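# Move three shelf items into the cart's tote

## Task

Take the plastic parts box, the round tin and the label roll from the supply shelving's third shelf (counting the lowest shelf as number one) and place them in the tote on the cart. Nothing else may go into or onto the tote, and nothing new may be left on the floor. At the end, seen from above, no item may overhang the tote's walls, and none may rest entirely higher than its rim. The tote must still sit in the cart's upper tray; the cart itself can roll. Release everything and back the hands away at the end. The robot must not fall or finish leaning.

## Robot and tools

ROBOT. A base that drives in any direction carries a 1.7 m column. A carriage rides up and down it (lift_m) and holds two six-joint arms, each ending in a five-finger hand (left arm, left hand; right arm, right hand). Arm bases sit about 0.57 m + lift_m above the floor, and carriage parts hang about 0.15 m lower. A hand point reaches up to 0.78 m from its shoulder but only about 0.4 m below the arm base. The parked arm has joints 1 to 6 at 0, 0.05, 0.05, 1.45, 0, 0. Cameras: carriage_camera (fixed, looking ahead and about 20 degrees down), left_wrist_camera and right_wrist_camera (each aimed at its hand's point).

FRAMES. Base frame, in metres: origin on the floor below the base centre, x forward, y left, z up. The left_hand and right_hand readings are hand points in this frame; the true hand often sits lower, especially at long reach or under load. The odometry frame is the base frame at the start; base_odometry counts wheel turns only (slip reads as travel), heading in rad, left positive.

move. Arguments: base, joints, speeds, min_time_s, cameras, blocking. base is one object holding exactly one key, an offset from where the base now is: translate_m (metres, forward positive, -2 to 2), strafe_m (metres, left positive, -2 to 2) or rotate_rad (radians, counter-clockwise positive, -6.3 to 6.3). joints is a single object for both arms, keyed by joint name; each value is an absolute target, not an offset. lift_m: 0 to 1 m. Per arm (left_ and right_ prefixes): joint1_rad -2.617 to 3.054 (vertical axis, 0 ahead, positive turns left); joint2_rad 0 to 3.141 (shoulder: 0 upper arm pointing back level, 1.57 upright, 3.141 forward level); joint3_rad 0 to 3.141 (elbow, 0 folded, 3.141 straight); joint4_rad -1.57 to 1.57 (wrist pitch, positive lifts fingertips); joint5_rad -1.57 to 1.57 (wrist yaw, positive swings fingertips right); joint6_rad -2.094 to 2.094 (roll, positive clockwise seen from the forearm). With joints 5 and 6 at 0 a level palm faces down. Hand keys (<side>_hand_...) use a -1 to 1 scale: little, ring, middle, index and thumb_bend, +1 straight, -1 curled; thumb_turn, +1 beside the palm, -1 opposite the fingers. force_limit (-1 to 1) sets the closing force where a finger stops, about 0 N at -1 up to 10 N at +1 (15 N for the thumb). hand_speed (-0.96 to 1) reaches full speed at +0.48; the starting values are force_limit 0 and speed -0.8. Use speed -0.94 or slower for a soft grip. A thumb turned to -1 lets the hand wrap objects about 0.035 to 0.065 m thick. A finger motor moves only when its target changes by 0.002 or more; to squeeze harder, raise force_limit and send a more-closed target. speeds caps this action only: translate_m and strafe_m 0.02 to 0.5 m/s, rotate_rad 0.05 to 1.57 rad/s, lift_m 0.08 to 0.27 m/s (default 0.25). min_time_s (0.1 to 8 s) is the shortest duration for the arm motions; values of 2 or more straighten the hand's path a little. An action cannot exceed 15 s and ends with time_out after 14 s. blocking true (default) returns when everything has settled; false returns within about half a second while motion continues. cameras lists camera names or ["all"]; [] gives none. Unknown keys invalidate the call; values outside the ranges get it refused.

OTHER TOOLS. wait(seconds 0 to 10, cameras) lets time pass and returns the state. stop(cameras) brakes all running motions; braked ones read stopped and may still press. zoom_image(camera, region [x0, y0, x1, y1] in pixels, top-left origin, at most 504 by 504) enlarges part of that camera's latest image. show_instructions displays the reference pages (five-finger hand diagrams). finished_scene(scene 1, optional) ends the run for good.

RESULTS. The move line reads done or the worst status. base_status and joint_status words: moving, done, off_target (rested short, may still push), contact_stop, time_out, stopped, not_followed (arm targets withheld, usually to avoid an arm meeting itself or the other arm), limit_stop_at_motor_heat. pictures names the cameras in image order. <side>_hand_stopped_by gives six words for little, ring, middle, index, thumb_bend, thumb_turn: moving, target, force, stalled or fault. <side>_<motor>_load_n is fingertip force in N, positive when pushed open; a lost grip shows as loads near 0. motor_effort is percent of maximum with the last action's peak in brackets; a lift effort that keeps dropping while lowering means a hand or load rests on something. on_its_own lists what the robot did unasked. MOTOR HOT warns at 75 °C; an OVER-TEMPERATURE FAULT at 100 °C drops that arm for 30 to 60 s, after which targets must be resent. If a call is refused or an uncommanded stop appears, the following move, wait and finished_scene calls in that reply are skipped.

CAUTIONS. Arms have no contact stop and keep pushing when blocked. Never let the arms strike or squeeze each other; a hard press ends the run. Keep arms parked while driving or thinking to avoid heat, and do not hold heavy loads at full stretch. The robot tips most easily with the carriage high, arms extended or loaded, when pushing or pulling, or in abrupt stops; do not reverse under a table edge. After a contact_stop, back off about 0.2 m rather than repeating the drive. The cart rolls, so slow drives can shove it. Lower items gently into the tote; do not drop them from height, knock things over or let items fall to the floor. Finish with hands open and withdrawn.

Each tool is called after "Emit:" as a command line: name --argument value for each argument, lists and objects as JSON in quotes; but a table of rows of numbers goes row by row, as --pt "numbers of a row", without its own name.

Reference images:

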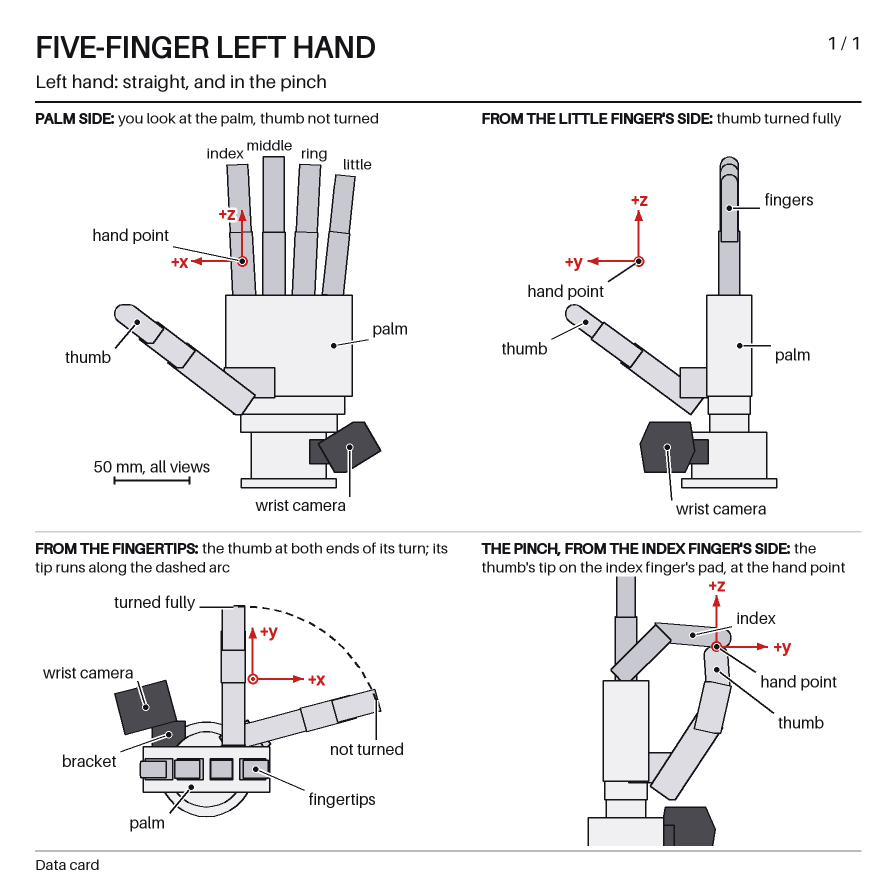

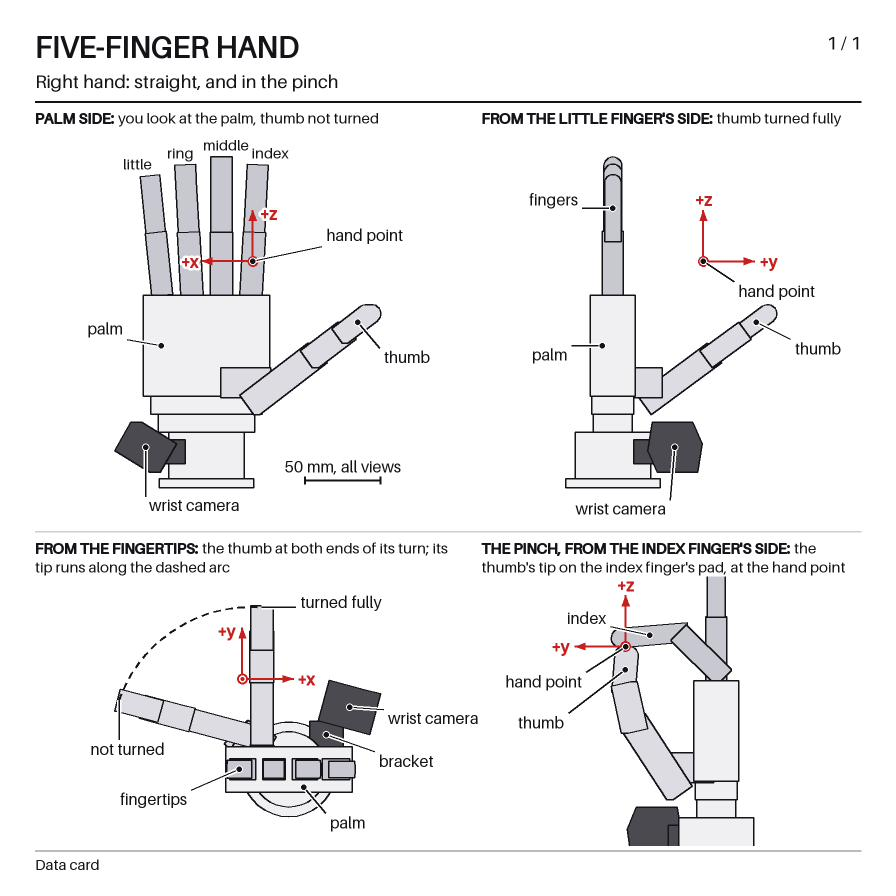

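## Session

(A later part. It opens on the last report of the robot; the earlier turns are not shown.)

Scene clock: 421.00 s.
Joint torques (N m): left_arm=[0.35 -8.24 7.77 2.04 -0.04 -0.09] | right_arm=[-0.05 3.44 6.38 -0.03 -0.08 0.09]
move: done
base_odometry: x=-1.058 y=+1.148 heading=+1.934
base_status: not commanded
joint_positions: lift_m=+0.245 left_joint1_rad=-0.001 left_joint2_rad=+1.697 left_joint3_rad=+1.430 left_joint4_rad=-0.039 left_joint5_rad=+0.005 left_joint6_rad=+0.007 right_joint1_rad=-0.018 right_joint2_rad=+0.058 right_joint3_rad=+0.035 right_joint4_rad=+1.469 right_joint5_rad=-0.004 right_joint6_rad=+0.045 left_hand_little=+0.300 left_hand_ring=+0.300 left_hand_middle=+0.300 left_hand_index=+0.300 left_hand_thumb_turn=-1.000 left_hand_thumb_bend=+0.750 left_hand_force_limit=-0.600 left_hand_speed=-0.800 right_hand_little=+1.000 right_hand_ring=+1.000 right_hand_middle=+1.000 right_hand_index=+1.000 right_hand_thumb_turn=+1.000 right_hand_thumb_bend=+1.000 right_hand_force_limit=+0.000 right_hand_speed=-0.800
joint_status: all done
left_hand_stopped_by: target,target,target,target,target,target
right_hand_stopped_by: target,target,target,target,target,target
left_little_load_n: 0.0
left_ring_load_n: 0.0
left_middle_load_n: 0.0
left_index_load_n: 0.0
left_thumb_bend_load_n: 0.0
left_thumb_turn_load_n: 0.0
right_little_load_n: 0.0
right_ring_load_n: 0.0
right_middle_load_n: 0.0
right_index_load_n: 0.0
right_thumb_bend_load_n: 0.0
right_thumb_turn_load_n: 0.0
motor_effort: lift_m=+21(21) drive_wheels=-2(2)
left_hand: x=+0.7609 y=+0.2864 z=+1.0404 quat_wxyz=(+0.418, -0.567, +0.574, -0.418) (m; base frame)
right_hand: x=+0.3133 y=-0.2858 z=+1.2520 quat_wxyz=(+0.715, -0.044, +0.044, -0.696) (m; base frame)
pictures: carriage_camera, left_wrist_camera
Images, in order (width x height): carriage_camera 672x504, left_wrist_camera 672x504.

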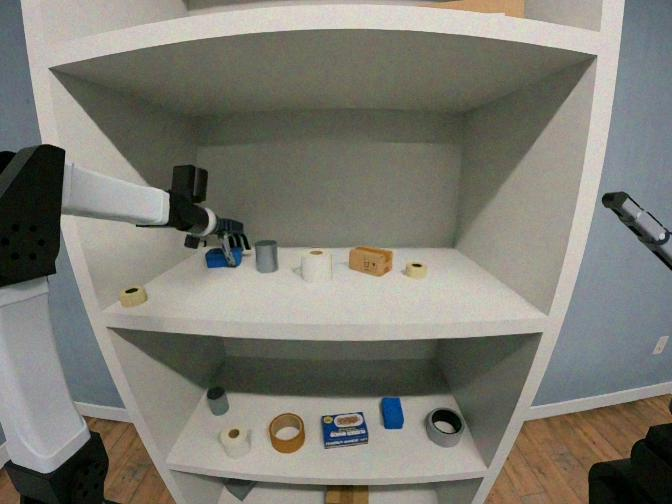

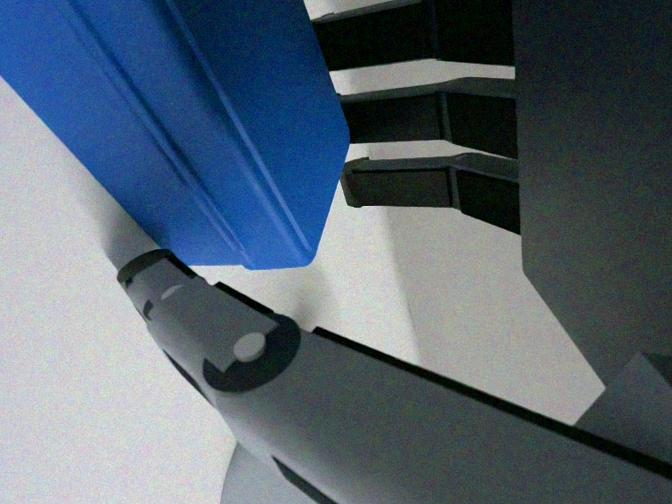

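Emit:
move --base '{"strafe_m": 0.028}' --speeds '{"strafe_m": 0.08}' --cameras '["carriage_camera", "left_wrist_camera"]'

Emit:
zoom_image --camera "carriage_camera" --region '[150, 160, 350, 310]'

Scene clock: 441.93 s.
Joint torques (N m): left_arm=[0.25 -8.24 7.75 2.04 -0.04 -0.07] | right_arm=[-0.05 3.44 6.38 -0.03 -0.06 0.09]
move: done
base_odometry: x=-1.084 y=+1.139 heading=+1.934
base_status: done
joint_positions: lift_m=+0.245 left_joint1_rad=+0.000 left_joint2_rad=+1.697 left_joint3_rad=+1.430 left_joint4_rad=-0.039 left_joint5_rad=+0.004 left_joint6_rad=+0.006 right_joint1_rad=-0.018 right_joint2_rad=+0.058 right_joint3_rad=+0.035 right_joint4_rad=+1.469 right_joint5_rad=-0.004 right_joint6_rad=+0.045 left_hand_little=+0.300 left_hand_ring=+0.300 left_hand_middle=+0.300 left_hand_index=+0.300 left_hand_thumb_turn=-1.000 left_hand_thumb_bend=+0.750 left_hand_force_limit=-0.600 left_hand_speed=-0.800 right_hand_little=+1.000 right_hand_ring=+1.000 right_hand_middle=+1.000 right_hand_index=+1.000 right_hand_thumb_turn=+1.000 right_hand_thumb_bend=+1.000 right_hand_force_limit=+0.000 right_hand_speed=-0.800
joint_status: not commanded
left_hand_stopped_by: target,target,target,target,target,target
right_hand_stopped_by: target,target,target,target,target,target
left_little_load_n: 0.0
left_ring_load_n: 0.0
left_middle_load_n: 0.0
left_index_load_n: 0.0
left_thumb_bend_load_n: 0.0
left_thumb_turn_load_n: 0.0
right_little_load_n: 0.0
right_ring_load_n: 0.0
right_middle_load_n: 0.0
right_index_load_n: 0.0
right_thumb_bend_load_n: 0.0
right_thumb_turn_load_n: 0.0
motor_effort: lift_m=+21(21) drive_wheels=-1(9)
left_hand: x=+0.7610 y=+0.2872 z=+1.0404 quat_wxyz=(+0.418, -0.568, +0.573, -0.418) (m; base frame)
right_hand: x=+0.3133 y=-0.2858 z=+1.2520 quat_wxyz=(+0.715, -0.044, +0.044, -0.696) (m; base frame)
pictures: carriage_camera, left_wrist_camera
Images, in order (width x height): carriage_camera 672x504, left_wrist_camera 672x504.

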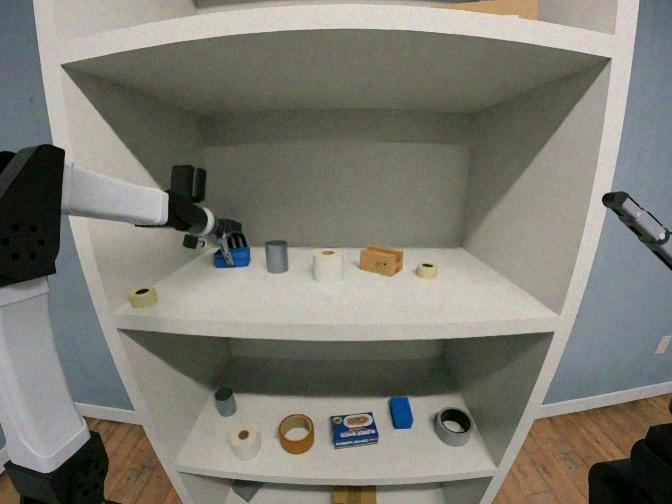

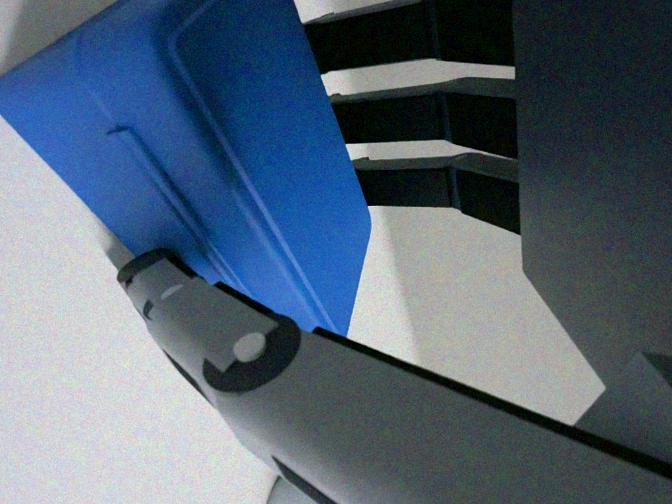

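Scaled by 2.520 from the camera's 672x504 image, which has a finer 960x720 frame.

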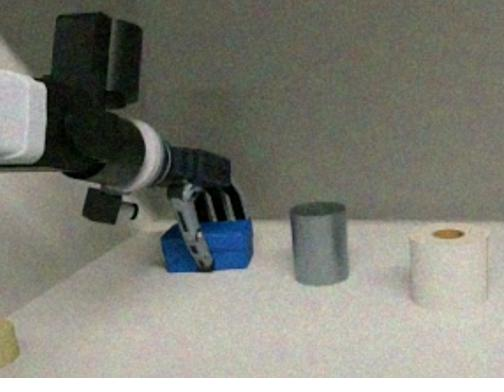

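Emit:
move --joints '{"left_hand_index": -0.4, "left_hand_middle": -0.4, "left_hand_ring": -0.4, "left_hand_little": -0.4, "left_hand_thumb_bend": -0.5, "left_hand_force_limit": -0.4, "left_hand_speed": -0.9}' --cameras '["carriage_camera", "left_wrist_camera"]'

Emit:
zoom_image --camera "carriage_camera" --region '[150, 160, 350, 310]'

Scene clock: 452.63 s.
Joint torques (N m): left_arm=[0.23 -8.25 7.73 2.02 -0.01 -0.06] | right_arm=[-0.05 3.44 6.38 -0.03 -0.07 0.09]
move: off_target
base_odometry: x=-1.084 y=+1.139 heading=+1.934
base_status: not commanded
joint_positions: lift_m=+0.245 left_joint1_rad=+0.000 left_joint2_rad=+1.697 left_joint3_rad=+1.430 left_joint4_rad=-0.037 left_joint5_rad=+0.004 left_joint6_rad=+0.005 right_joint1_rad=-0.018 right_joint2_rad=+0.058 right_joint3_rad=+0.035 right_joint4_rad=+1.469 right_joint5_rad=-0.004 right_joint6_rad=+0.045 left_hand_little=+0.022 left_hand_ring=+0.134 left_hand_middle=+0.191 left_hand_index=+0.265 left_hand_thumb_turn=-1.000 left_hand_thumb_bend=+0.731 left_hand_force_limit=-0.400 left_hand_speed=-0.900 right_hand_little=+1.000 right_hand_ring=+1.000 right_hand_middle=+1.000 right_hand_index=+1.000 right_hand_thumb_turn=+1.000 right_hand_thumb_bend=+1.000 right_hand_force_limit=+0.000 right_hand_speed=-0.800
joint_status: left_hand_little off_target (ended at +0.022, target -0.400); left_hand_ring off_target (ended at +0.134, target -0.400); left_hand_middle off_target (ended at +0.191, target -0.400); left_hand_index off_target (ended at +0.265, target -0.400); left_hand_thumb_bend off_target (ended at +0.731, target -0.500); the others done
left_hand_stopped_by: force,force,force,force,force,target
right_hand_stopped_by: target,target,target,target,target,target
left_little_load_n: 3.5
left_ring_load_n: 3.0
left_middle_load_n: 1.5
left_index_load_n: 1.0
left_thumb_bend_load_n: 9.0
left_thumb_turn_load_n: 3.5
right_little_load_n: 0.0
right_ring_load_n: 0.0
right_middle_load_n: 0.0
right_index_load_n: 0.0
right_thumb_bend_load_n: 0.0
right_thumb_turn_load_n: 0.0
motor_effort: lift_m=+21(21) drive_wheels=+0(0)
left_hand: x=+0.7612 y=+0.2871 z=+1.0408 quat_wxyz=(+0.418, -0.568, +0.572, -0.418) (m; base frame)
right_hand: x=+0.3133 y=-0.2858 z=+1.2520 quat_wxyz=(+0.715, -0.044, +0.044, -0.696) (m; base frame)
pictures: carriage_camera, left_wrist_camera
Images, in order (width x height): carriage_camera 672x504, left_wrist_camera 672x504.

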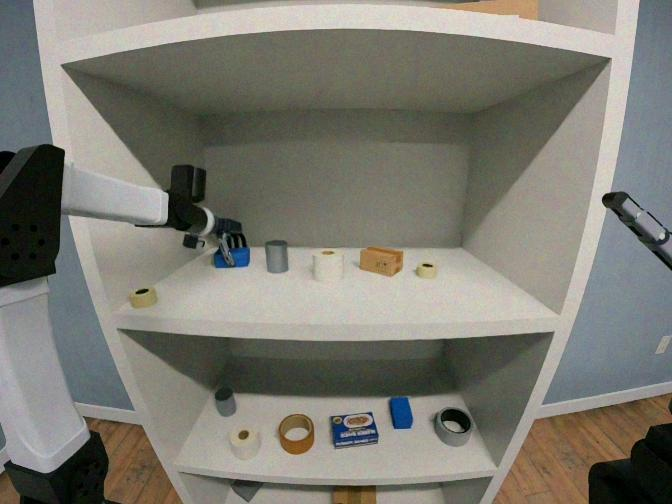

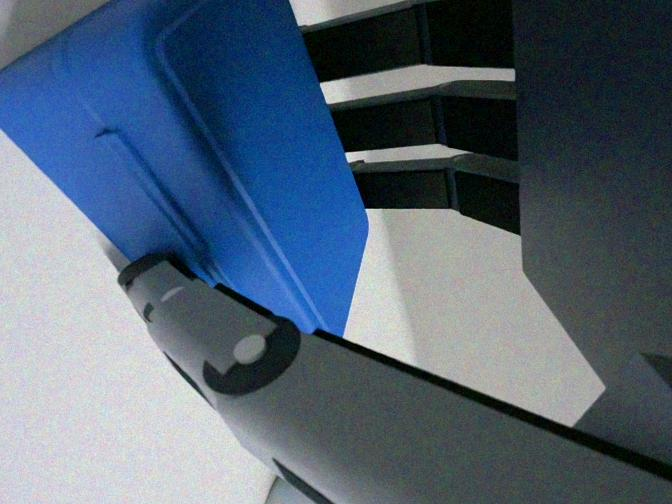

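Scaled by 2.520 from the camera's 672x504 image, which has a finer 960x720 frame.

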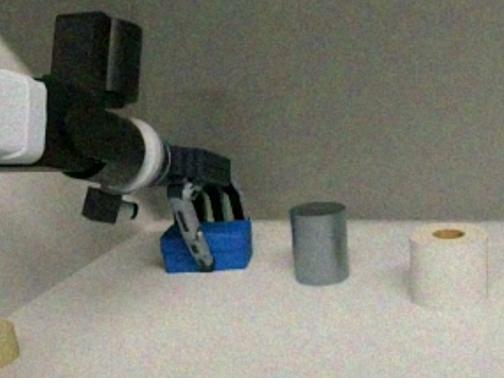

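Emit:
move --joints '{"left_hand_index": -0.5, "left_hand_middle": -0.5, "left_hand_ring": -0.5, "left_hand_little": -0.5, "left_hand_force_limit": 0.2, "left_hand_speed": -0.93}'

Emit:
move --joints '{"lift_m": 0.275}' --speeds '{"lift_m": 0.08}' --cameras '["carriage_camera", "left_wrist_camera"]'

Emit:
zoom_image --camera "carriage_camera" --region '[150, 160, 350, 310]'

Scene clock: 459.37 s.
Joint torques (N m): left_arm=[0.2 -8.21 7.76 1.97 0 -0.03] | right_arm=[-0.05 3.44 6.38 -0.03 -0.07 0.09]
move: off_target
base_odometry: x=-1.084 y=+1.139 heading=+1.934
base_status: not commanded
joint_positions: lift_m=+0.245 left_joint1_rad=+0.000 left_joint2_rad=+1.697 left_joint3_rad=+1.430 left_joint4_rad=-0.032 left_joint5_rad=+0.004 left_joint6_rad=+0.002 right_joint1_rad=-0.018 right_joint2_rad=+0.058 right_joint3_rad=+0.035 right_joint4_rad=+1.469 right_joint5_rad=-0.004 right_joint6_rad=+0.045 left_hand_little=-0.028 left_hand_ring=+0.103 left_hand_middle=+0.154 left_hand_index=+0.221 left_hand_thumb_turn=-1.000 left_hand_thumb_bend=+0.734 left_hand_force_limit=+0.200 left_hand_speed=-0.930 right_hand_little=+1.000 right_hand_ring=+1.000 right_hand_middle=+1.000 right_hand_index=+1.000 right_hand_thumb_turn=+1.000 right_hand_thumb_bend=+1.000 right_hand_force_limit=+0.000 right_hand_speed=-0.800
joint_status: left_hand_little off_target (ended at -0.028, target -0.500); left_hand_ring off_target (ended at +0.103, target -0.500); left_hand_middle off_target (ended at +0.154, target -0.500); left_hand_index off_target (ended at +0.221, target -0.500); the others done
left_hand_stopped_by: force,force,force,force,force,target
right_hand_stopped_by: target,target,target,target,target,target
left_little_load_n: 7.0
left_ring_load_n: 2.5
left_middle_load_n: 4.0
left_index_load_n: 6.5
left_thumb_bend_load_n: 21.5
left_thumb_turn_load_n: 6.0
right_little_load_n: 0.0
right_ring_load_n: 0.0
right_middle_load_n: 0.0
right_index_load_n: 0.0
right_thumb_bend_load_n: 0.0
right_thumb_turn_load_n: 0.0
motor_effort: lift_m=+21(21) drive_wheels=+0(0)
left_hand: x=+0.7619 y=+0.2870 z=+1.0421 quat_wxyz=(+0.419, -0.567, +0.571, -0.421) (m; base frame)
right_hand: x=+0.3133 y=-0.2858 z=+1.2520 quat_wxyz=(+0.715, -0.044, +0.044, -0.696) (m; base frame)
pictures: none

Scene clock: 460.10 s.
Joint torques (N m): left_arm=[0.17 -8.28 7.76 2.13 0 -0.03] | right_arm=[-0.05 3.38 6.34 -0.05 -0.07 0.1]
move: done
base_odometry: x=-1.084 y=+1.139 heading=+1.934
base_status: not commanded
joint_positions: lift_m=+0.275 left_joint1_rad=+0.000 left_joint2_rad=+1.697 left_joint3_rad=+1.430 left_joint4_rad=-0.047 left_joint5_rad=+0.004 left_joint6_rad=+0.002 right_joint1_rad=-0.018 right_joint2_rad=+0.058 right_joint3_rad=+0.035 right_joint4_rad=+1.469 right_joint5_rad=-0.004 right_joint6_rad=+0.045 left_hand_little=-0.028 left_hand_ring=+0.103 left_hand_middle=+0.154 left_hand_index=+0.221 left_hand_thumb_turn=-1.000 left_hand_thumb_bend=+0.735 left_hand_force_limit=+0.200 left_hand_speed=-0.930 right_hand_little=+1.000 right_hand_ring=+1.000 right_hand_middle=+1.000 right_hand_index=+1.000 right_hand_thumb_turn=+1.000 right_hand_thumb_bend=+1.000 right_hand_force_limit=+0.000 right_hand_speed=-0.800
joint_status: all done
left_hand_stopped_by: force,force,force,force,force,target
right_hand_stopped_by: target,target,target,target,target,target
left_little_load_n: 6.5
left_ring_load_n: 2.0
left_middle_load_n: 4.0
left_index_load_n: 6.5
left_thumb_bend_load_n: 21.5
left_thumb_turn_load_n: 6.0
right_little_load_n: 0.0
right_ring_load_n: 0.0
right_middle_load_n: 0.0
right_index_load_n: 0.0
right_thumb_bend_load_n: 0.0
right_thumb_turn_load_n: 0.0
motor_effort: lift_m=+20(24) drive_wheels=+0(0)
left_hand: x=+0.7600 y=+0.2869 z=+1.0685 quat_wxyz=(+0.415, -0.571, +0.573, -0.416) (m; base frame)
right_hand: x=+0.3133 y=-0.2858 z=+1.2820 quat_wxyz=(+0.715, -0.044, +0.044, -0.696) (m; base frame)
pictures: carriage_camera, left_wrist_camera
Images, in order (width x height): carriage_camera 672x504, left_wrist_camera 672x504.

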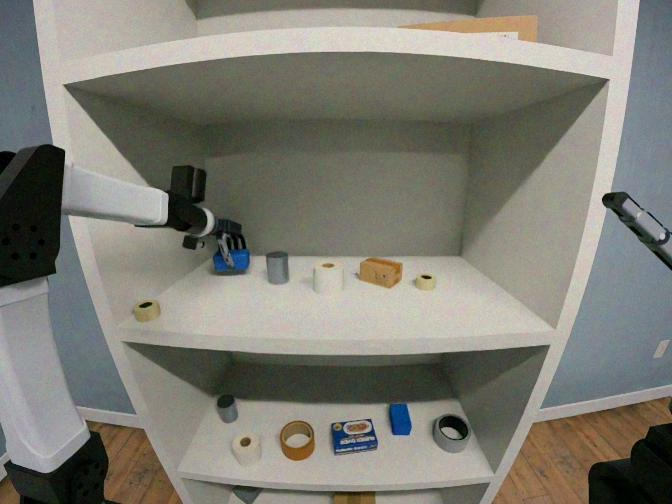

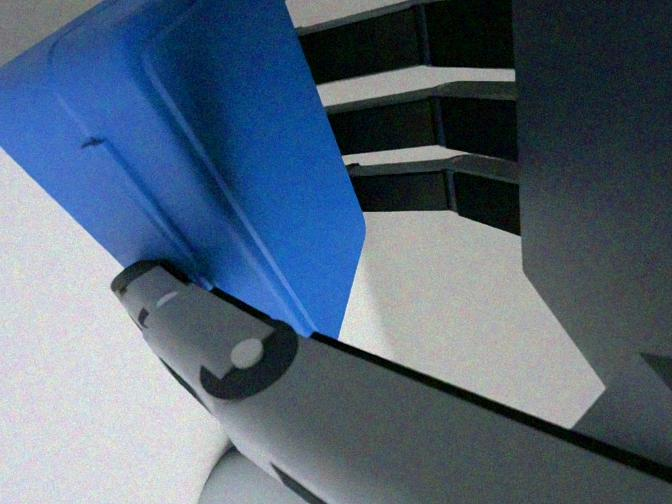

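Scaled by 2.520 from the camera's 672x504 image, which has a finer 960x720 frame.

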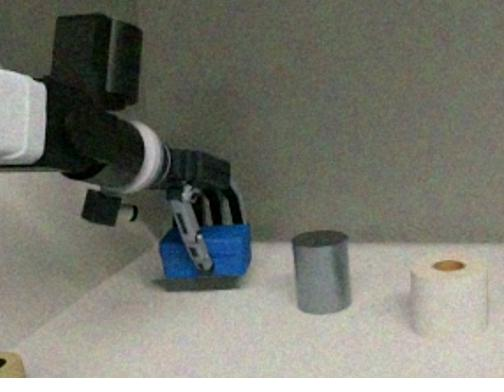

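Emit:
move --base '{"translate_m": -0.45}' --speeds '{"translate_m": 0.2}' --cameras '["carriage_camera", "left_wrist_camera"]'

Scene clock: 522.67 s.
Joint torques (N m): left_arm=[0.28 -8.24 7.83 2.14 -0.01 -0.02] | right_arm=[-0.05 3.4 6.41 -0.02 -0.07 0.09]
move: done
base_odometry: x=-0.924 y=+0.718 heading=+1.934
base_status: done
joint_positions: lift_m=+0.275 left_joint1_rad=+0.000 left_joint2_rad=+1.697 left_joint3_rad=+1.430 left_joint4_rad=-0.048 left_joint5_rad=+0.004 left_joint6_rad=+0.002 right_joint1_rad=-0.018 right_joint2_rad=+0.058 right_joint3_rad=+0.035 right_joint4_rad=+1.468 right_joint5_rad=-0.004 right_joint6_rad=+0.045 left_hand_little=-0.028 left_hand_ring=+0.103 left_hand_middle=+0.154 left_hand_index=+0.221 left_hand_thumb_turn=-1.000 left_hand_thumb_bend=+0.735 left_hand_force_limit=+0.200 left_hand_speed=-0.930 right_hand_little=+1.000 right_hand_ring=+1.000 right_hand_middle=+1.000 right_hand_index=+1.000 right_hand_thumb_turn=+1.000 right_hand_thumb_bend=+1.000 right_hand_force_limit=+0.000 right_hand_speed=-0.800
joint_status: not commanded
left_hand_stopped_by: force,force,force,force,force,target
right_hand_stopped_by: target,target,target,target,target,target
left_little_load_n: 6.5
left_ring_load_n: 2.5
left_middle_load_n: 4.0
left_index_load_n: 6.0
left_thumb_bend_load_n: 21.5
left_thumb_turn_load_n: 5.5
right_little_load_n: 0.0
right_ring_load_n: 0.0
right_middle_load_n: 0.0
right_index_load_n: 0.0
right_thumb_bend_load_n: 0.0
right_thumb_turn_load_n: 0.0
motor_effort: lift_m=+20(20) drive_wheels=+0(10)
left_hand: x=+0.7598 y=+0.2869 z=+1.0682 quat_wxyz=(+0.414, -0.571, +0.574, -0.416) (m; base frame)
right_hand: x=+0.3134 y=-0.2858 z=+1.2820 quat_wxyz=(+0.715, -0.045, +0.044, -0.696) (m; base frame)
pictures: carriage_camera, left_wrist_camera
Images, in order (width x height): carriage_camera 672x504, left_wrist_camera 672x504.

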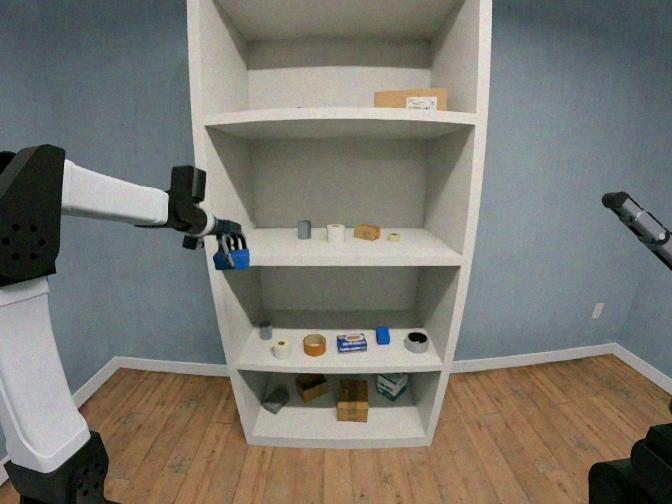

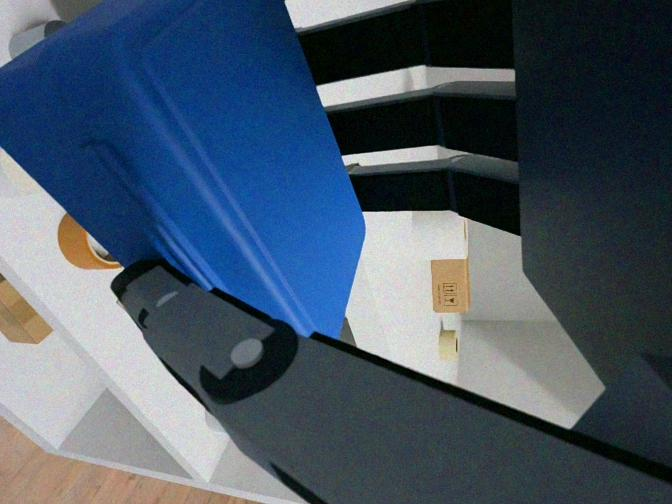

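Emit:
move --joints '{"left_joint2_rad": 0.35, "left_joint3_rad": 0.3, "left_joint4_rad": -0.3, "right_joint1_rad": 0, "right_joint2_rad": 1.7, "right_joint3_rad": 1.43, "right_joint4_rad": 0.3, "right_joint5_rad": 0.45, "right_joint6_rad": -1.57, "right_hand_thumb_turn": -1, "right_hand_speed": 0}' --min_time_s 3 --base '{"strafe_m": 0.655}' --speeds '{"strafe_m": 0.25}' --cameras '["all"]'

Scene clock: 535.33 s.
Joint torques (N m): left_arm=[0.31 0.61 6.19 2.08 0 -0.02] | right_arm=[0.4 -6.68 10.97 1.64 0.06 -0.03]
move: done
base_odometry: x=-1.536 y=+0.485 heading=+1.934
base_status: done
joint_positions: lift_m=+0.275 left_joint1_rad=-0.001 left_joint2_rad=+0.357 left_joint3_rad=+0.315 left_joint4_rad=-0.295 left_joint5_rad=+0.005 left_joint6_rad=+0.002 right_joint1_rad=-0.005 right_joint2_rad=+1.687 right_joint3_rad=+1.399 right_joint4_rad=+0.312 right_joint5_rad=+0.438 right_joint6_rad=-1.561 left_hand_little=-0.028 left_hand_ring=+0.103 left_hand_middle=+0.154 left_hand_index=+0.221 left_hand_thumb_turn=-1.000 left_hand_thumb_bend=+0.735 left_hand_force_limit=+0.200 left_hand_speed=-0.930 right_hand_little=+1.000 right_hand_ring=+1.000 right_hand_middle=+1.000 right_hand_index=+1.000 right_hand_thumb_turn=-1.000 right_hand_thumb_bend=+1.000 right_hand_force_limit=+0.000 right_hand_speed=+0.000
joint_status: all done
left_hand_stopped_by: force,force,force,force,force,target
right_hand_stopped_by: target,target,target,target,target,target
left_little_load_n: 6.5
left_ring_load_n: 2.0
left_middle_load_n: 4.0
left_index_load_n: 6.5
left_thumb_bend_load_n: 21.5
left_thumb_turn_load_n: 6.0
right_little_load_n: -0.5
right_ring_load_n: 0.0
right_middle_load_n: 0.0
right_index_load_n: 0.0
right_thumb_bend_load_n: 0.0
right_thumb_turn_load_n: 0.5
motor_effort: lift_m=+20(20) drive_wheels=-1(9)
left_hand: x=+0.4713 y=+0.2867 z=+0.9503 quat_wxyz=(+0.408, -0.575, +0.578, -0.410) (m; base frame)
right_hand: x=+0.7453 y=-0.4576 z=+1.1781 quat_wxyz=(-0.150, -0.681, +0.160, -0.699) (m; base frame)
pictures: carriage_camera, left_wrist_camera, right_wrist_camera
Images, in order (width x height): carriage_camera 672x504, left_wrist_camera 672x504, right_wrist_camera 672x504.

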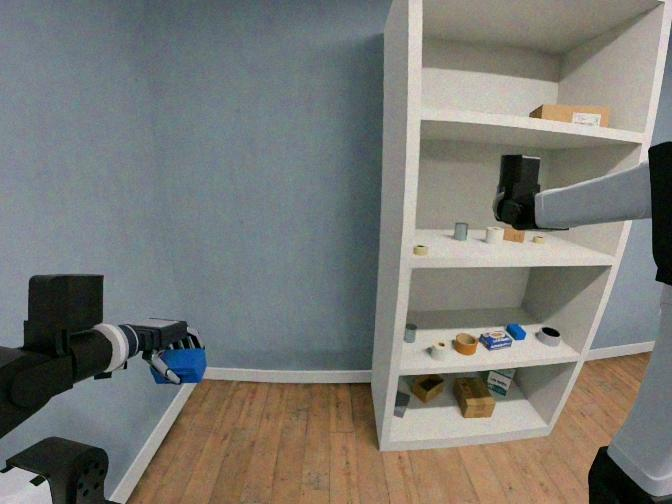

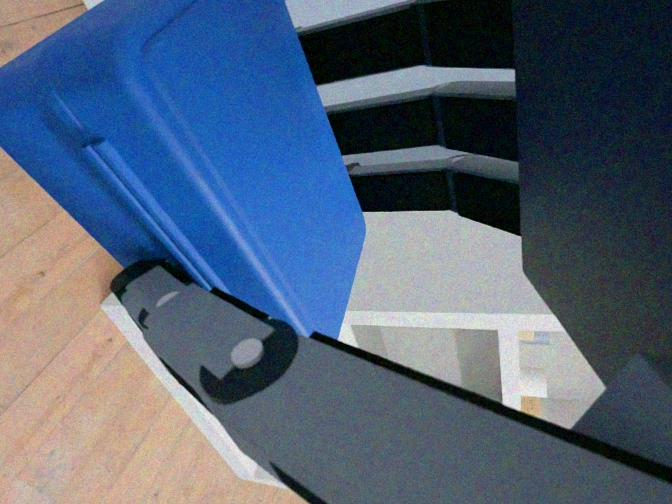

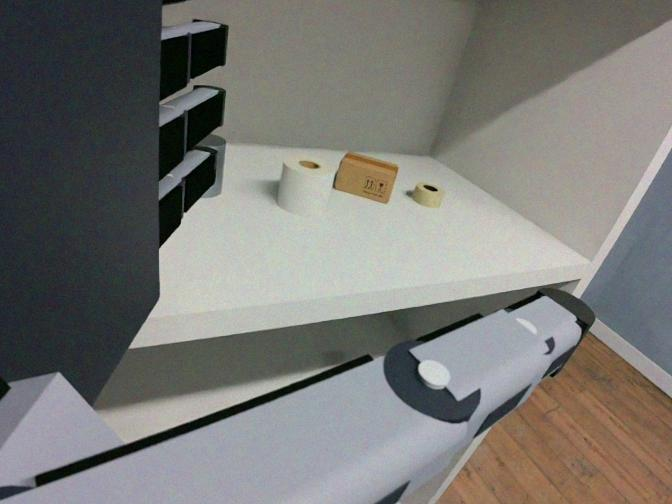

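Emit:
move --joints '{"lift_m": 0.16}' --base '{"strafe_m": -0.025}'

Emit:
move --base '{"translate_m": 0.25}' --speeds '{"translate_m": 0.2}' --cameras '["carriage_camera", "right_wrist_camera"]'

Emit:
zoom_image --camera "carriage_camera" --region '[350, 130, 650, 330]'

Scene clock: 546.07 s.
Joint torques (N m): left_arm=[0.34 0.79 6.82 2.25 0 -0.03] | right_arm=[0.28 -7.45 9.68 1.76 -0.01 -0.03]
move: done
base_odometry: x=-1.513 y=+0.494 heading=+1.934
base_status: done
joint_positions: lift_m=+0.160 left_joint1_rad=-0.001 left_joint2_rad=+0.355 left_joint3_rad=+0.309 left_joint4_rad=-0.310 left_joint5_rad=+0.004 left_joint6_rad=+0.002 right_joint1_rad=-0.004 right_joint2_rad=+1.696 right_joint3_rad=+1.413 right_joint4_rad=+0.297 right_joint5_rad=+0.444 right_joint6_rad=-1.562 left_hand_little=-0.028 left_hand_ring=+0.103 left_hand_middle=+0.154 left_hand_index=+0.221 left_hand_thumb_turn=-1.000 left_hand_thumb_bend=+0.735 left_hand_force_limit=+0.200 left_hand_speed=-0.930 right_hand_little=+1.000 right_hand_ring=+1.000 right_hand_middle=+1.000 right_hand_index=+1.000 right_hand_thumb_turn=-1.000 right_hand_thumb_bend=+1.000 right_hand_force_limit=+0.000 right_hand_speed=+0.000
joint_status: all done
left_hand_stopped_by: force,force,force,force,force,target
right_hand_stopped_by: target,target,target,target,target,target
left_little_load_n: 7.0
left_ring_load_n: 2.0
left_middle_load_n: 4.0
left_index_load_n: 6.5
left_thumb_bend_load_n: 22.0
left_thumb_turn_load_n: 6.0
right_little_load_n: 0.0
right_ring_load_n: 0.0
right_middle_load_n: 0.0
right_index_load_n: 0.0
right_thumb_bend_load_n: 0.0
right_thumb_turn_load_n: 0.0
motor_effort: lift_m=+21(21) drive_wheels=+2(8)
left_hand: x=+0.4683 y=+0.2867 z=+0.8288 quat_wxyz=(+0.402, -0.579, +0.582, -0.404) (m; base frame)
right_hand: x=+0.7466 y=-0.4582 z=+1.0618 quat_wxyz=(-0.153, -0.684, +0.161, -0.695) (m; base frame)
pictures: none

Scene clock: 548.50 s.
Joint torques (N m): left_arm=[0.31 0.79 6.82 2.23 -0.02 -0.03] | right_arm=[0.32 -7.45 9.73 1.77 -0.01 -0.03]
move: done
base_odometry: x=-1.602 y=+0.727 heading=+1.935
base_status: done
joint_positions: lift_m=+0.160 left_joint1_rad=-0.001 left_joint2_rad=+0.355 left_joint3_rad=+0.309 left_joint4_rad=-0.310 left_joint5_rad=+0.004 left_joint6_rad=+0.002 right_joint1_rad=-0.004 right_joint2_rad=+1.696 right_joint3_rad=+1.413 right_joint4_rad=+0.297 right_joint5_rad=+0.444 right_joint6_rad=-1.562 left_hand_little=-0.028 left_hand_ring=+0.103 left_hand_middle=+0.154 left_hand_index=+0.221 left_hand_thumb_turn=-1.000 left_hand_thumb_bend=+0.735 left_hand_force_limit=+0.200 left_hand_speed=-0.930 right_hand_little=+1.000 right_hand_ring=+1.000 right_hand_middle=+1.000 right_hand_index=+1.000 right_hand_thumb_turn=-1.000 right_hand_thumb_bend=+1.000 right_hand_force_limit=+0.000 right_hand_speed=+0.000
joint_status: not commanded
left_hand_stopped_by: force,force,force,force,force,target
right_hand_stopped_by: target,target,target,target,target,target
left_little_load_n: 7.0
left_ring_load_n: 2.0
left_middle_load_n: 4.0
left_index_load_n: 6.5
left_thumb_bend_load_n: 21.5
left_thumb_turn_load_n: 6.0
right_little_load_n: 0.0
right_ring_load_n: 0.0
right_middle_load_n: 0.0
right_index_load_n: 0.0
right_thumb_bend_load_n: 0.0
right_thumb_turn_load_n: 0.0
motor_effort: lift_m=+21(21) drive_wheels=-1(10)
left_hand: x=+0.4683 y=+0.2867 z=+0.8288 quat_wxyz=(+0.402, -0.579, +0.582, -0.404) (m; base frame)
right_hand: x=+0.7466 y=-0.4582 z=+1.0619 quat_wxyz=(-0.153, -0.684, +0.161, -0.695) (m; base frame)
pictures: carriage_camera, right_wrist_camera
Images, in order (width x height): carriage_camera 672x504, right_wrist_camera 672x504.

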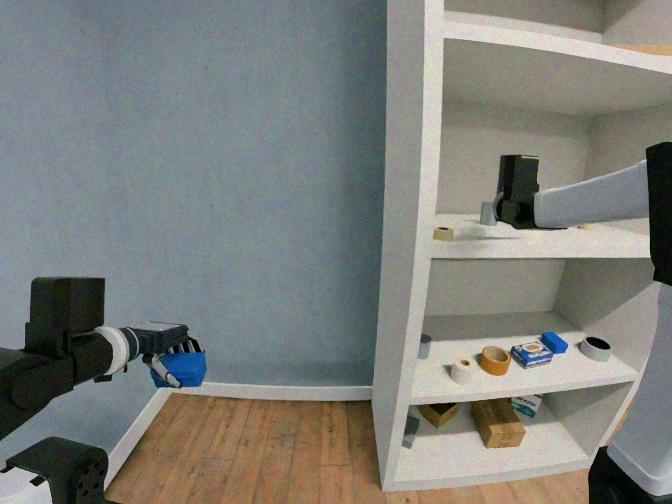

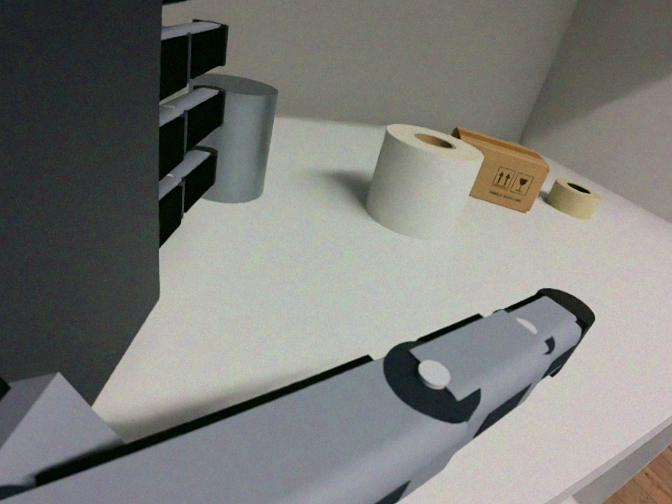

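Scaled by 1.680 from the camera's 672x504 image, which has a finer 960x720 frame.

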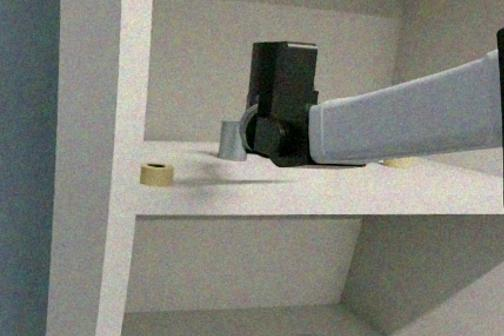

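Emit:
move --base '{"translate_m": 0.07}' --speeds '{"translate_m": 0.15}' --cameras '["carriage_camera", "right_wrist_camera"]'

Emit:
zoom_image --camera "carriage_camera" --region '[350, 130, 650, 330]'

Scene clock: 568.97 s.
Joint torques (N m): left_arm=[0.31 0.77 6.8 2.24 -0.01 -0.02] | right_arm=[0.32 -7.47 9.73 1.73 -0.01 -0.02]
move: done
base_odometry: x=-1.627 y=+0.793 heading=+1.935
base_status: done
joint_positions: lift_m=+0.160 left_joint1_rad=-0.001 left_joint2_rad=+0.355 left_joint3_rad=+0.309 left_joint4_rad=-0.310 left_joint5_rad=+0.004 left_joint6_rad=+0.002 right_joint1_rad=-0.004 right_joint2_rad=+1.696 right_joint3_rad=+1.413 right_joint4_rad=+0.299 right_joint5_rad=+0.444 right_joint6_rad=-1.562 left_hand_little=-0.028 left_hand_ring=+0.103 left_hand_middle=+0.154 left_hand_index=+0.221 left_hand_thumb_turn=-1.000 left_hand_thumb_bend=+0.735 left_hand_force_limit=+0.200 left_hand_speed=-0.930 right_hand_little=+1.000 right_hand_ring=+1.000 right_hand_middle=+1.000 right_hand_index=+1.000 right_hand_thumb_turn=-1.000 right_hand_thumb_bend=+1.000 right_hand_force_limit=+0.000 right_hand_speed=+0.000
joint_status: not commanded
left_hand_stopped_by: force,force,force,force,force,target
right_hand_stopped_by: target,target,target,target,target,target
left_little_load_n: 7.0
left_ring_load_n: 2.0
left_middle_load_n: 4.0
left_index_load_n: 6.5
left_thumb_bend_load_n: 21.5
left_thumb_turn_load_n: 5.5
right_little_load_n: 0.0
right_ring_load_n: 0.0
right_middle_load_n: 0.0
right_index_load_n: 0.0
right_thumb_bend_load_n: 0.0
right_thumb_turn_load_n: 0.0
motor_effort: lift_m=+21(21) drive_wheels=-1(10)
left_hand: x=+0.4683 y=+0.2867 z=+0.8288 quat_wxyz=(+0.402, -0.579, +0.582, -0.404) (m; base frame)
right_hand: x=+0.7466 y=-0.4582 z=+1.0623 quat_wxyz=(-0.153, -0.683, +0.162, -0.696) (m; base frame)
pictures: carriage_camera, right_wrist_camera
Images, in order (width x height): carriage_camera 672x504, right_wrist_camera 672x504.

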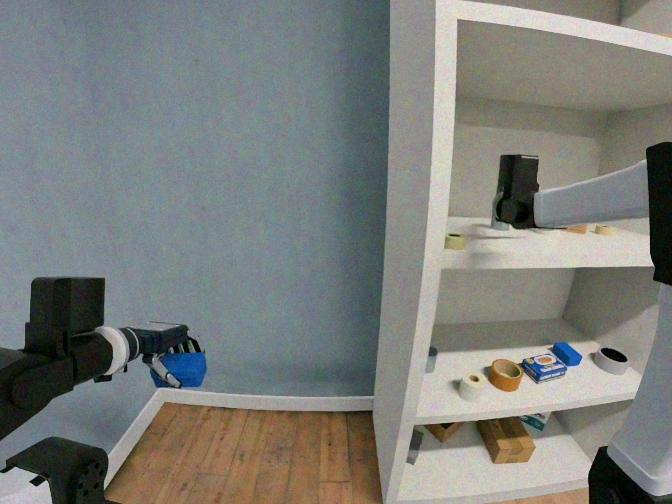

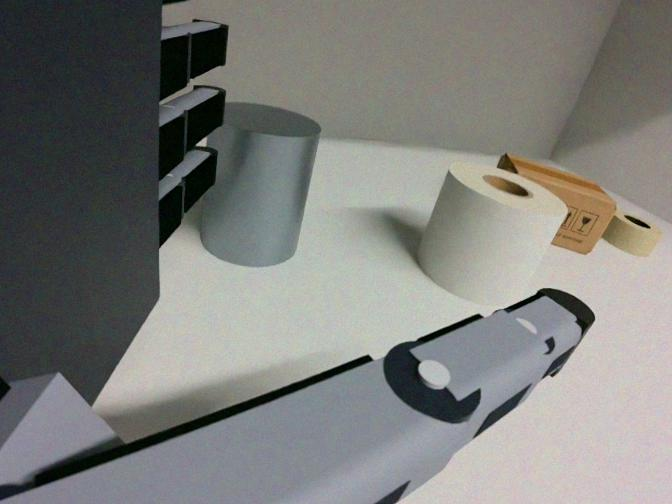

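Scaled by 1.680 from the camera's 672x504 image, which has a finer 960x720 frame.

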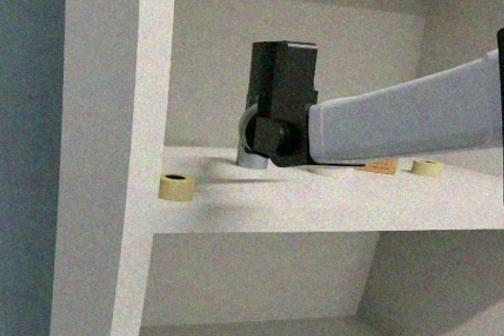

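Emit:
move --base '{"translate_m": 0.05}' --speeds '{"translate_m": 0.1}' --cameras '["carriage_camera", "right_wrist_camera"]'

Scene clock: 586.53 s.
Joint torques (N m): left_arm=[0.31 0.8 6.82 2.23 -0.01 -0.02] | right_arm=[0.32 -7.43 9.72 1.75 -0.01 -0.03]
move: done
base_odometry: x=-1.645 y=+0.840 heading=+1.935
base_status: done
joint_positions: lift_m=+0.160 left_joint1_rad=-0.001 left_joint2_rad=+0.355 left_joint3_rad=+0.309 left_joint4_rad=-0.310 left_joint5_rad=+0.004 left_joint6_rad=+0.002 right_joint1_rad=-0.004 right_joint2_rad=+1.696 right_joint3_rad=+1.413 right_joint4_rad=+0.299 right_joint5_rad=+0.444 right_joint6_rad=-1.562 left_hand_little=-0.028 left_hand_ring=+0.103 left_hand_middle=+0.154 left_hand_index=+0.221 left_hand_thumb_turn=-1.000 left_hand_thumb_bend=+0.735 left_hand_force_limit=+0.200 left_hand_speed=-0.930 right_hand_little=+1.000 right_hand_ring=+1.000 right_hand_middle=+1.000 right_hand_index=+1.000 right_hand_thumb_turn=-1.000 right_hand_thumb_bend=+1.000 right_hand_force_limit=+0.000 right_hand_speed=+0.000
joint_status: not commanded
left_hand_stopped_by: force,force,force,force,force,target
right_hand_stopped_by: target,target,target,target,target,target
left_little_load_n: 7.0
left_ring_load_n: 2.0
left_middle_load_n: 4.0
left_index_load_n: 6.5
left_thumb_bend_load_n: 21.5
left_thumb_turn_load_n: 6.0
right_little_load_n: 0.0
right_ring_load_n: 0.0
right_middle_load_n: 0.0
right_index_load_n: 0.0
right_thumb_bend_load_n: 0.0
right_thumb_turn_load_n: 0.5
motor_effort: lift_m=+21(21) drive_wheels=-1(10)
left_hand: x=+0.4683 y=+0.2867 z=+0.8288 quat_wxyz=(+0.402, -0.579, +0.582, -0.404) (m; base frame)
right_hand: x=+0.7466 y=-0.4582 z=+1.0624 quat_wxyz=(-0.153, -0.683, +0.162, -0.696) (m; base frame)
pictures: carriage_camera, right_wrist_camera
Images, in order (width x height): carriage_camera 672x504, right_wrist_camera 672x504.

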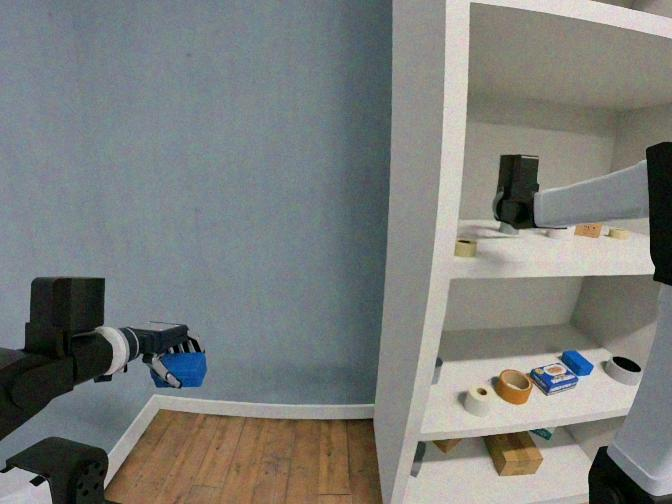

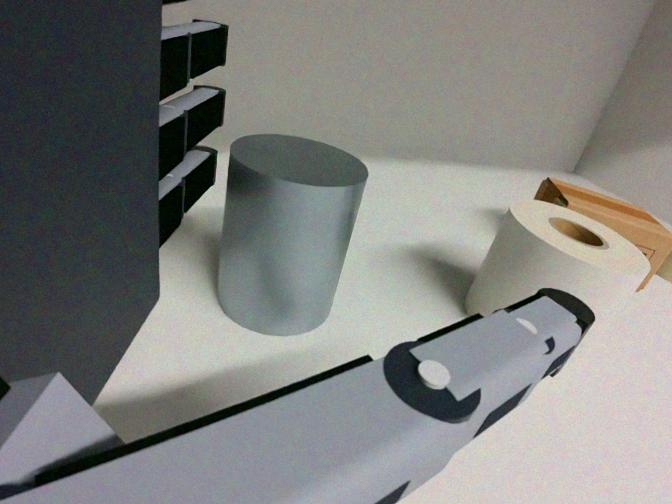

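Emit:
move --base '{"translate_m": 0.035}' --speeds '{"translate_m": 0.08}'

Emit:
move --joints '{"lift_m": 0.145}' --speeds '{"lift_m": 0.08}' --cameras '["carriage_camera", "right_wrist_camera"]'

Scene clock: 597.80 s.
Joint torques (N m): left_arm=[0.29 0.77 6.82 2.23 -0.02 -0.02] | right_arm=[0.32 -7.47 9.74 1.74 -0.01 -0.02]
move: done
base_odometry: x=-1.657 y=+0.872 heading=+1.935
base_status: done
joint_positions: lift_m=+0.160 left_joint1_rad=-0.001 left_joint2_rad=+0.355 left_joint3_rad=+0.309 left_joint4_rad=-0.310 left_joint5_rad=+0.004 left_joint6_rad=+0.002 right_joint1_rad=-0.004 right_joint2_rad=+1.696 right_joint3_rad=+1.413 right_joint4_rad=+0.299 right_joint5_rad=+0.444 right_joint6_rad=-1.562 left_hand_little=-0.028 left_hand_ring=+0.103 left_hand_middle=+0.154 left_hand_index=+0.221 left_hand_thumb_turn=-1.000 left_hand_thumb_bend=+0.735 left_hand_force_limit=+0.200 left_hand_speed=-0.930 right_hand_little=+1.000 right_hand_ring=+1.000 right_hand_middle=+1.000 right_hand_index=+1.000 right_hand_thumb_turn=-1.000 right_hand_thumb_bend=+1.000 right_hand_force_limit=+0.000 right_hand_speed=+0.000
joint_status: not commanded
left_hand_stopped_by: force,force,force,force,force,target
right_hand_stopped_by: target,target,target,target,target,target
left_little_load_n: 7.0
left_ring_load_n: 2.0
left_middle_load_n: 4.5
left_index_load_n: 6.5
left_thumb_bend_load_n: 21.5
left_thumb_turn_load_n: 6.0
right_little_load_n: 0.0
right_ring_load_n: 0.0
right_middle_load_n: 0.0
right_index_load_n: 0.0
right_thumb_bend_load_n: 0.0
right_thumb_turn_load_n: 0.5
motor_effort: lift_m=+21(21) drive_wheels=-1(10)
left_hand: x=+0.4683 y=+0.2867 z=+0.8288 quat_wxyz=(+0.402, -0.579, +0.582, -0.404) (m; base frame)
right_hand: x=+0.7466 y=-0.4582 z=+1.0624 quat_wxyz=(-0.153, -0.683, +0.162, -0.696) (m; base frame)
pictures: none

Scene clock: 598.37 s.
Joint torques (N m): left_arm=[0.28 0.81 6.84 2.22 -0.01 -0.03] | right_arm=[0.34 -7.46 9.76 1.76 -0.01 -0.02]
move: done
base_odometry: x=-1.657 y=+0.872 heading=+1.935
base_status: not commanded
joint_positions: lift_m=+0.145 left_joint1_rad=-0.001 left_joint2_rad=+0.355 left_joint3_rad=+0.309 left_joint4_rad=-0.309 left_joint5_rad=+0.004 left_joint6_rad=+0.002 right_joint1_rad=-0.004 right_joint2_rad=+1.696 right_joint3_rad=+1.413 right_joint4_rad=+0.299 right_joint5_rad=+0.444 right_joint6_rad=-1.562 left_hand_little=-0.028 left_hand_ring=+0.103 left_hand_middle=+0.154 left_hand_index=+0.221 left_hand_thumb_turn=-1.000 left_hand_thumb_bend=+0.735 left_hand_force_limit=+0.200 left_hand_speed=-0.930 right_hand_little=+1.000 right_hand_ring=+1.000 right_hand_middle=+1.000 right_hand_index=+1.000 right_hand_thumb_turn=-1.000 right_hand_thumb_bend=+1.000 right_hand_force_limit=+0.000 right_hand_speed=+0.000
joint_status: all done
left_hand_stopped_by: force,force,force,force,force,target
right_hand_stopped_by: target,target,target,target,target,target
left_little_load_n: 7.0
left_ring_load_n: 2.0
left_middle_load_n: 4.0
left_index_load_n: 6.5
left_thumb_bend_load_n: 21.5
left_thumb_turn_load_n: 6.0
right_little_load_n: 0.0
right_ring_load_n: 0.0
right_middle_load_n: 0.0
right_index_load_n: 0.0
right_thumb_bend_load_n: 0.0
right_thumb_turn_load_n: 0.5
motor_effort: lift_m=+20(21) drive_wheels=-1(1)
left_hand: x=+0.4686 y=+0.2867 z=+0.8142 quat_wxyz=(+0.403, -0.579, +0.582, -0.405) (m; base frame)
right_hand: x=+0.7466 y=-0.4582 z=+1.0472 quat_wxyz=(-0.153, -0.683, +0.161, -0.696) (m; base frame)
pictures: carriage_camera, right_wrist_camera
Images, in order (width x height): carriage_camera 672x504, right_wrist_camera 672x504.

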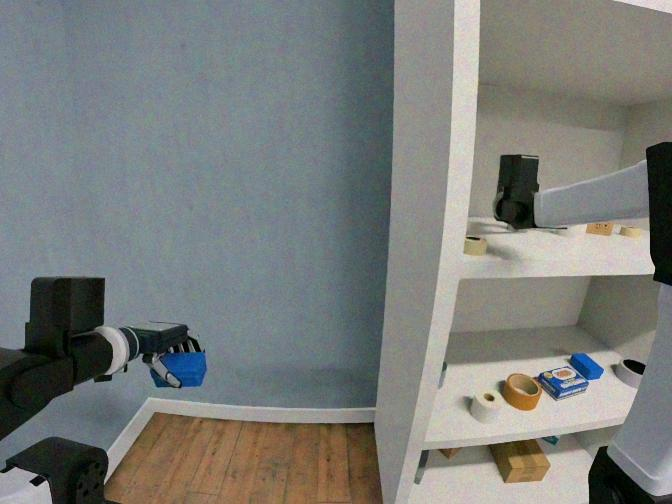

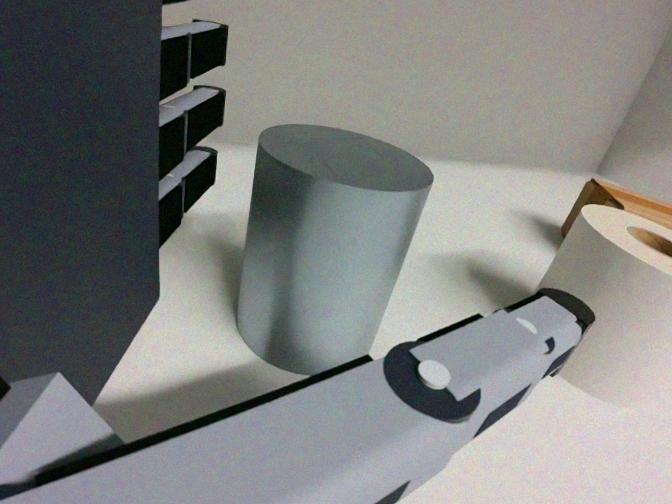

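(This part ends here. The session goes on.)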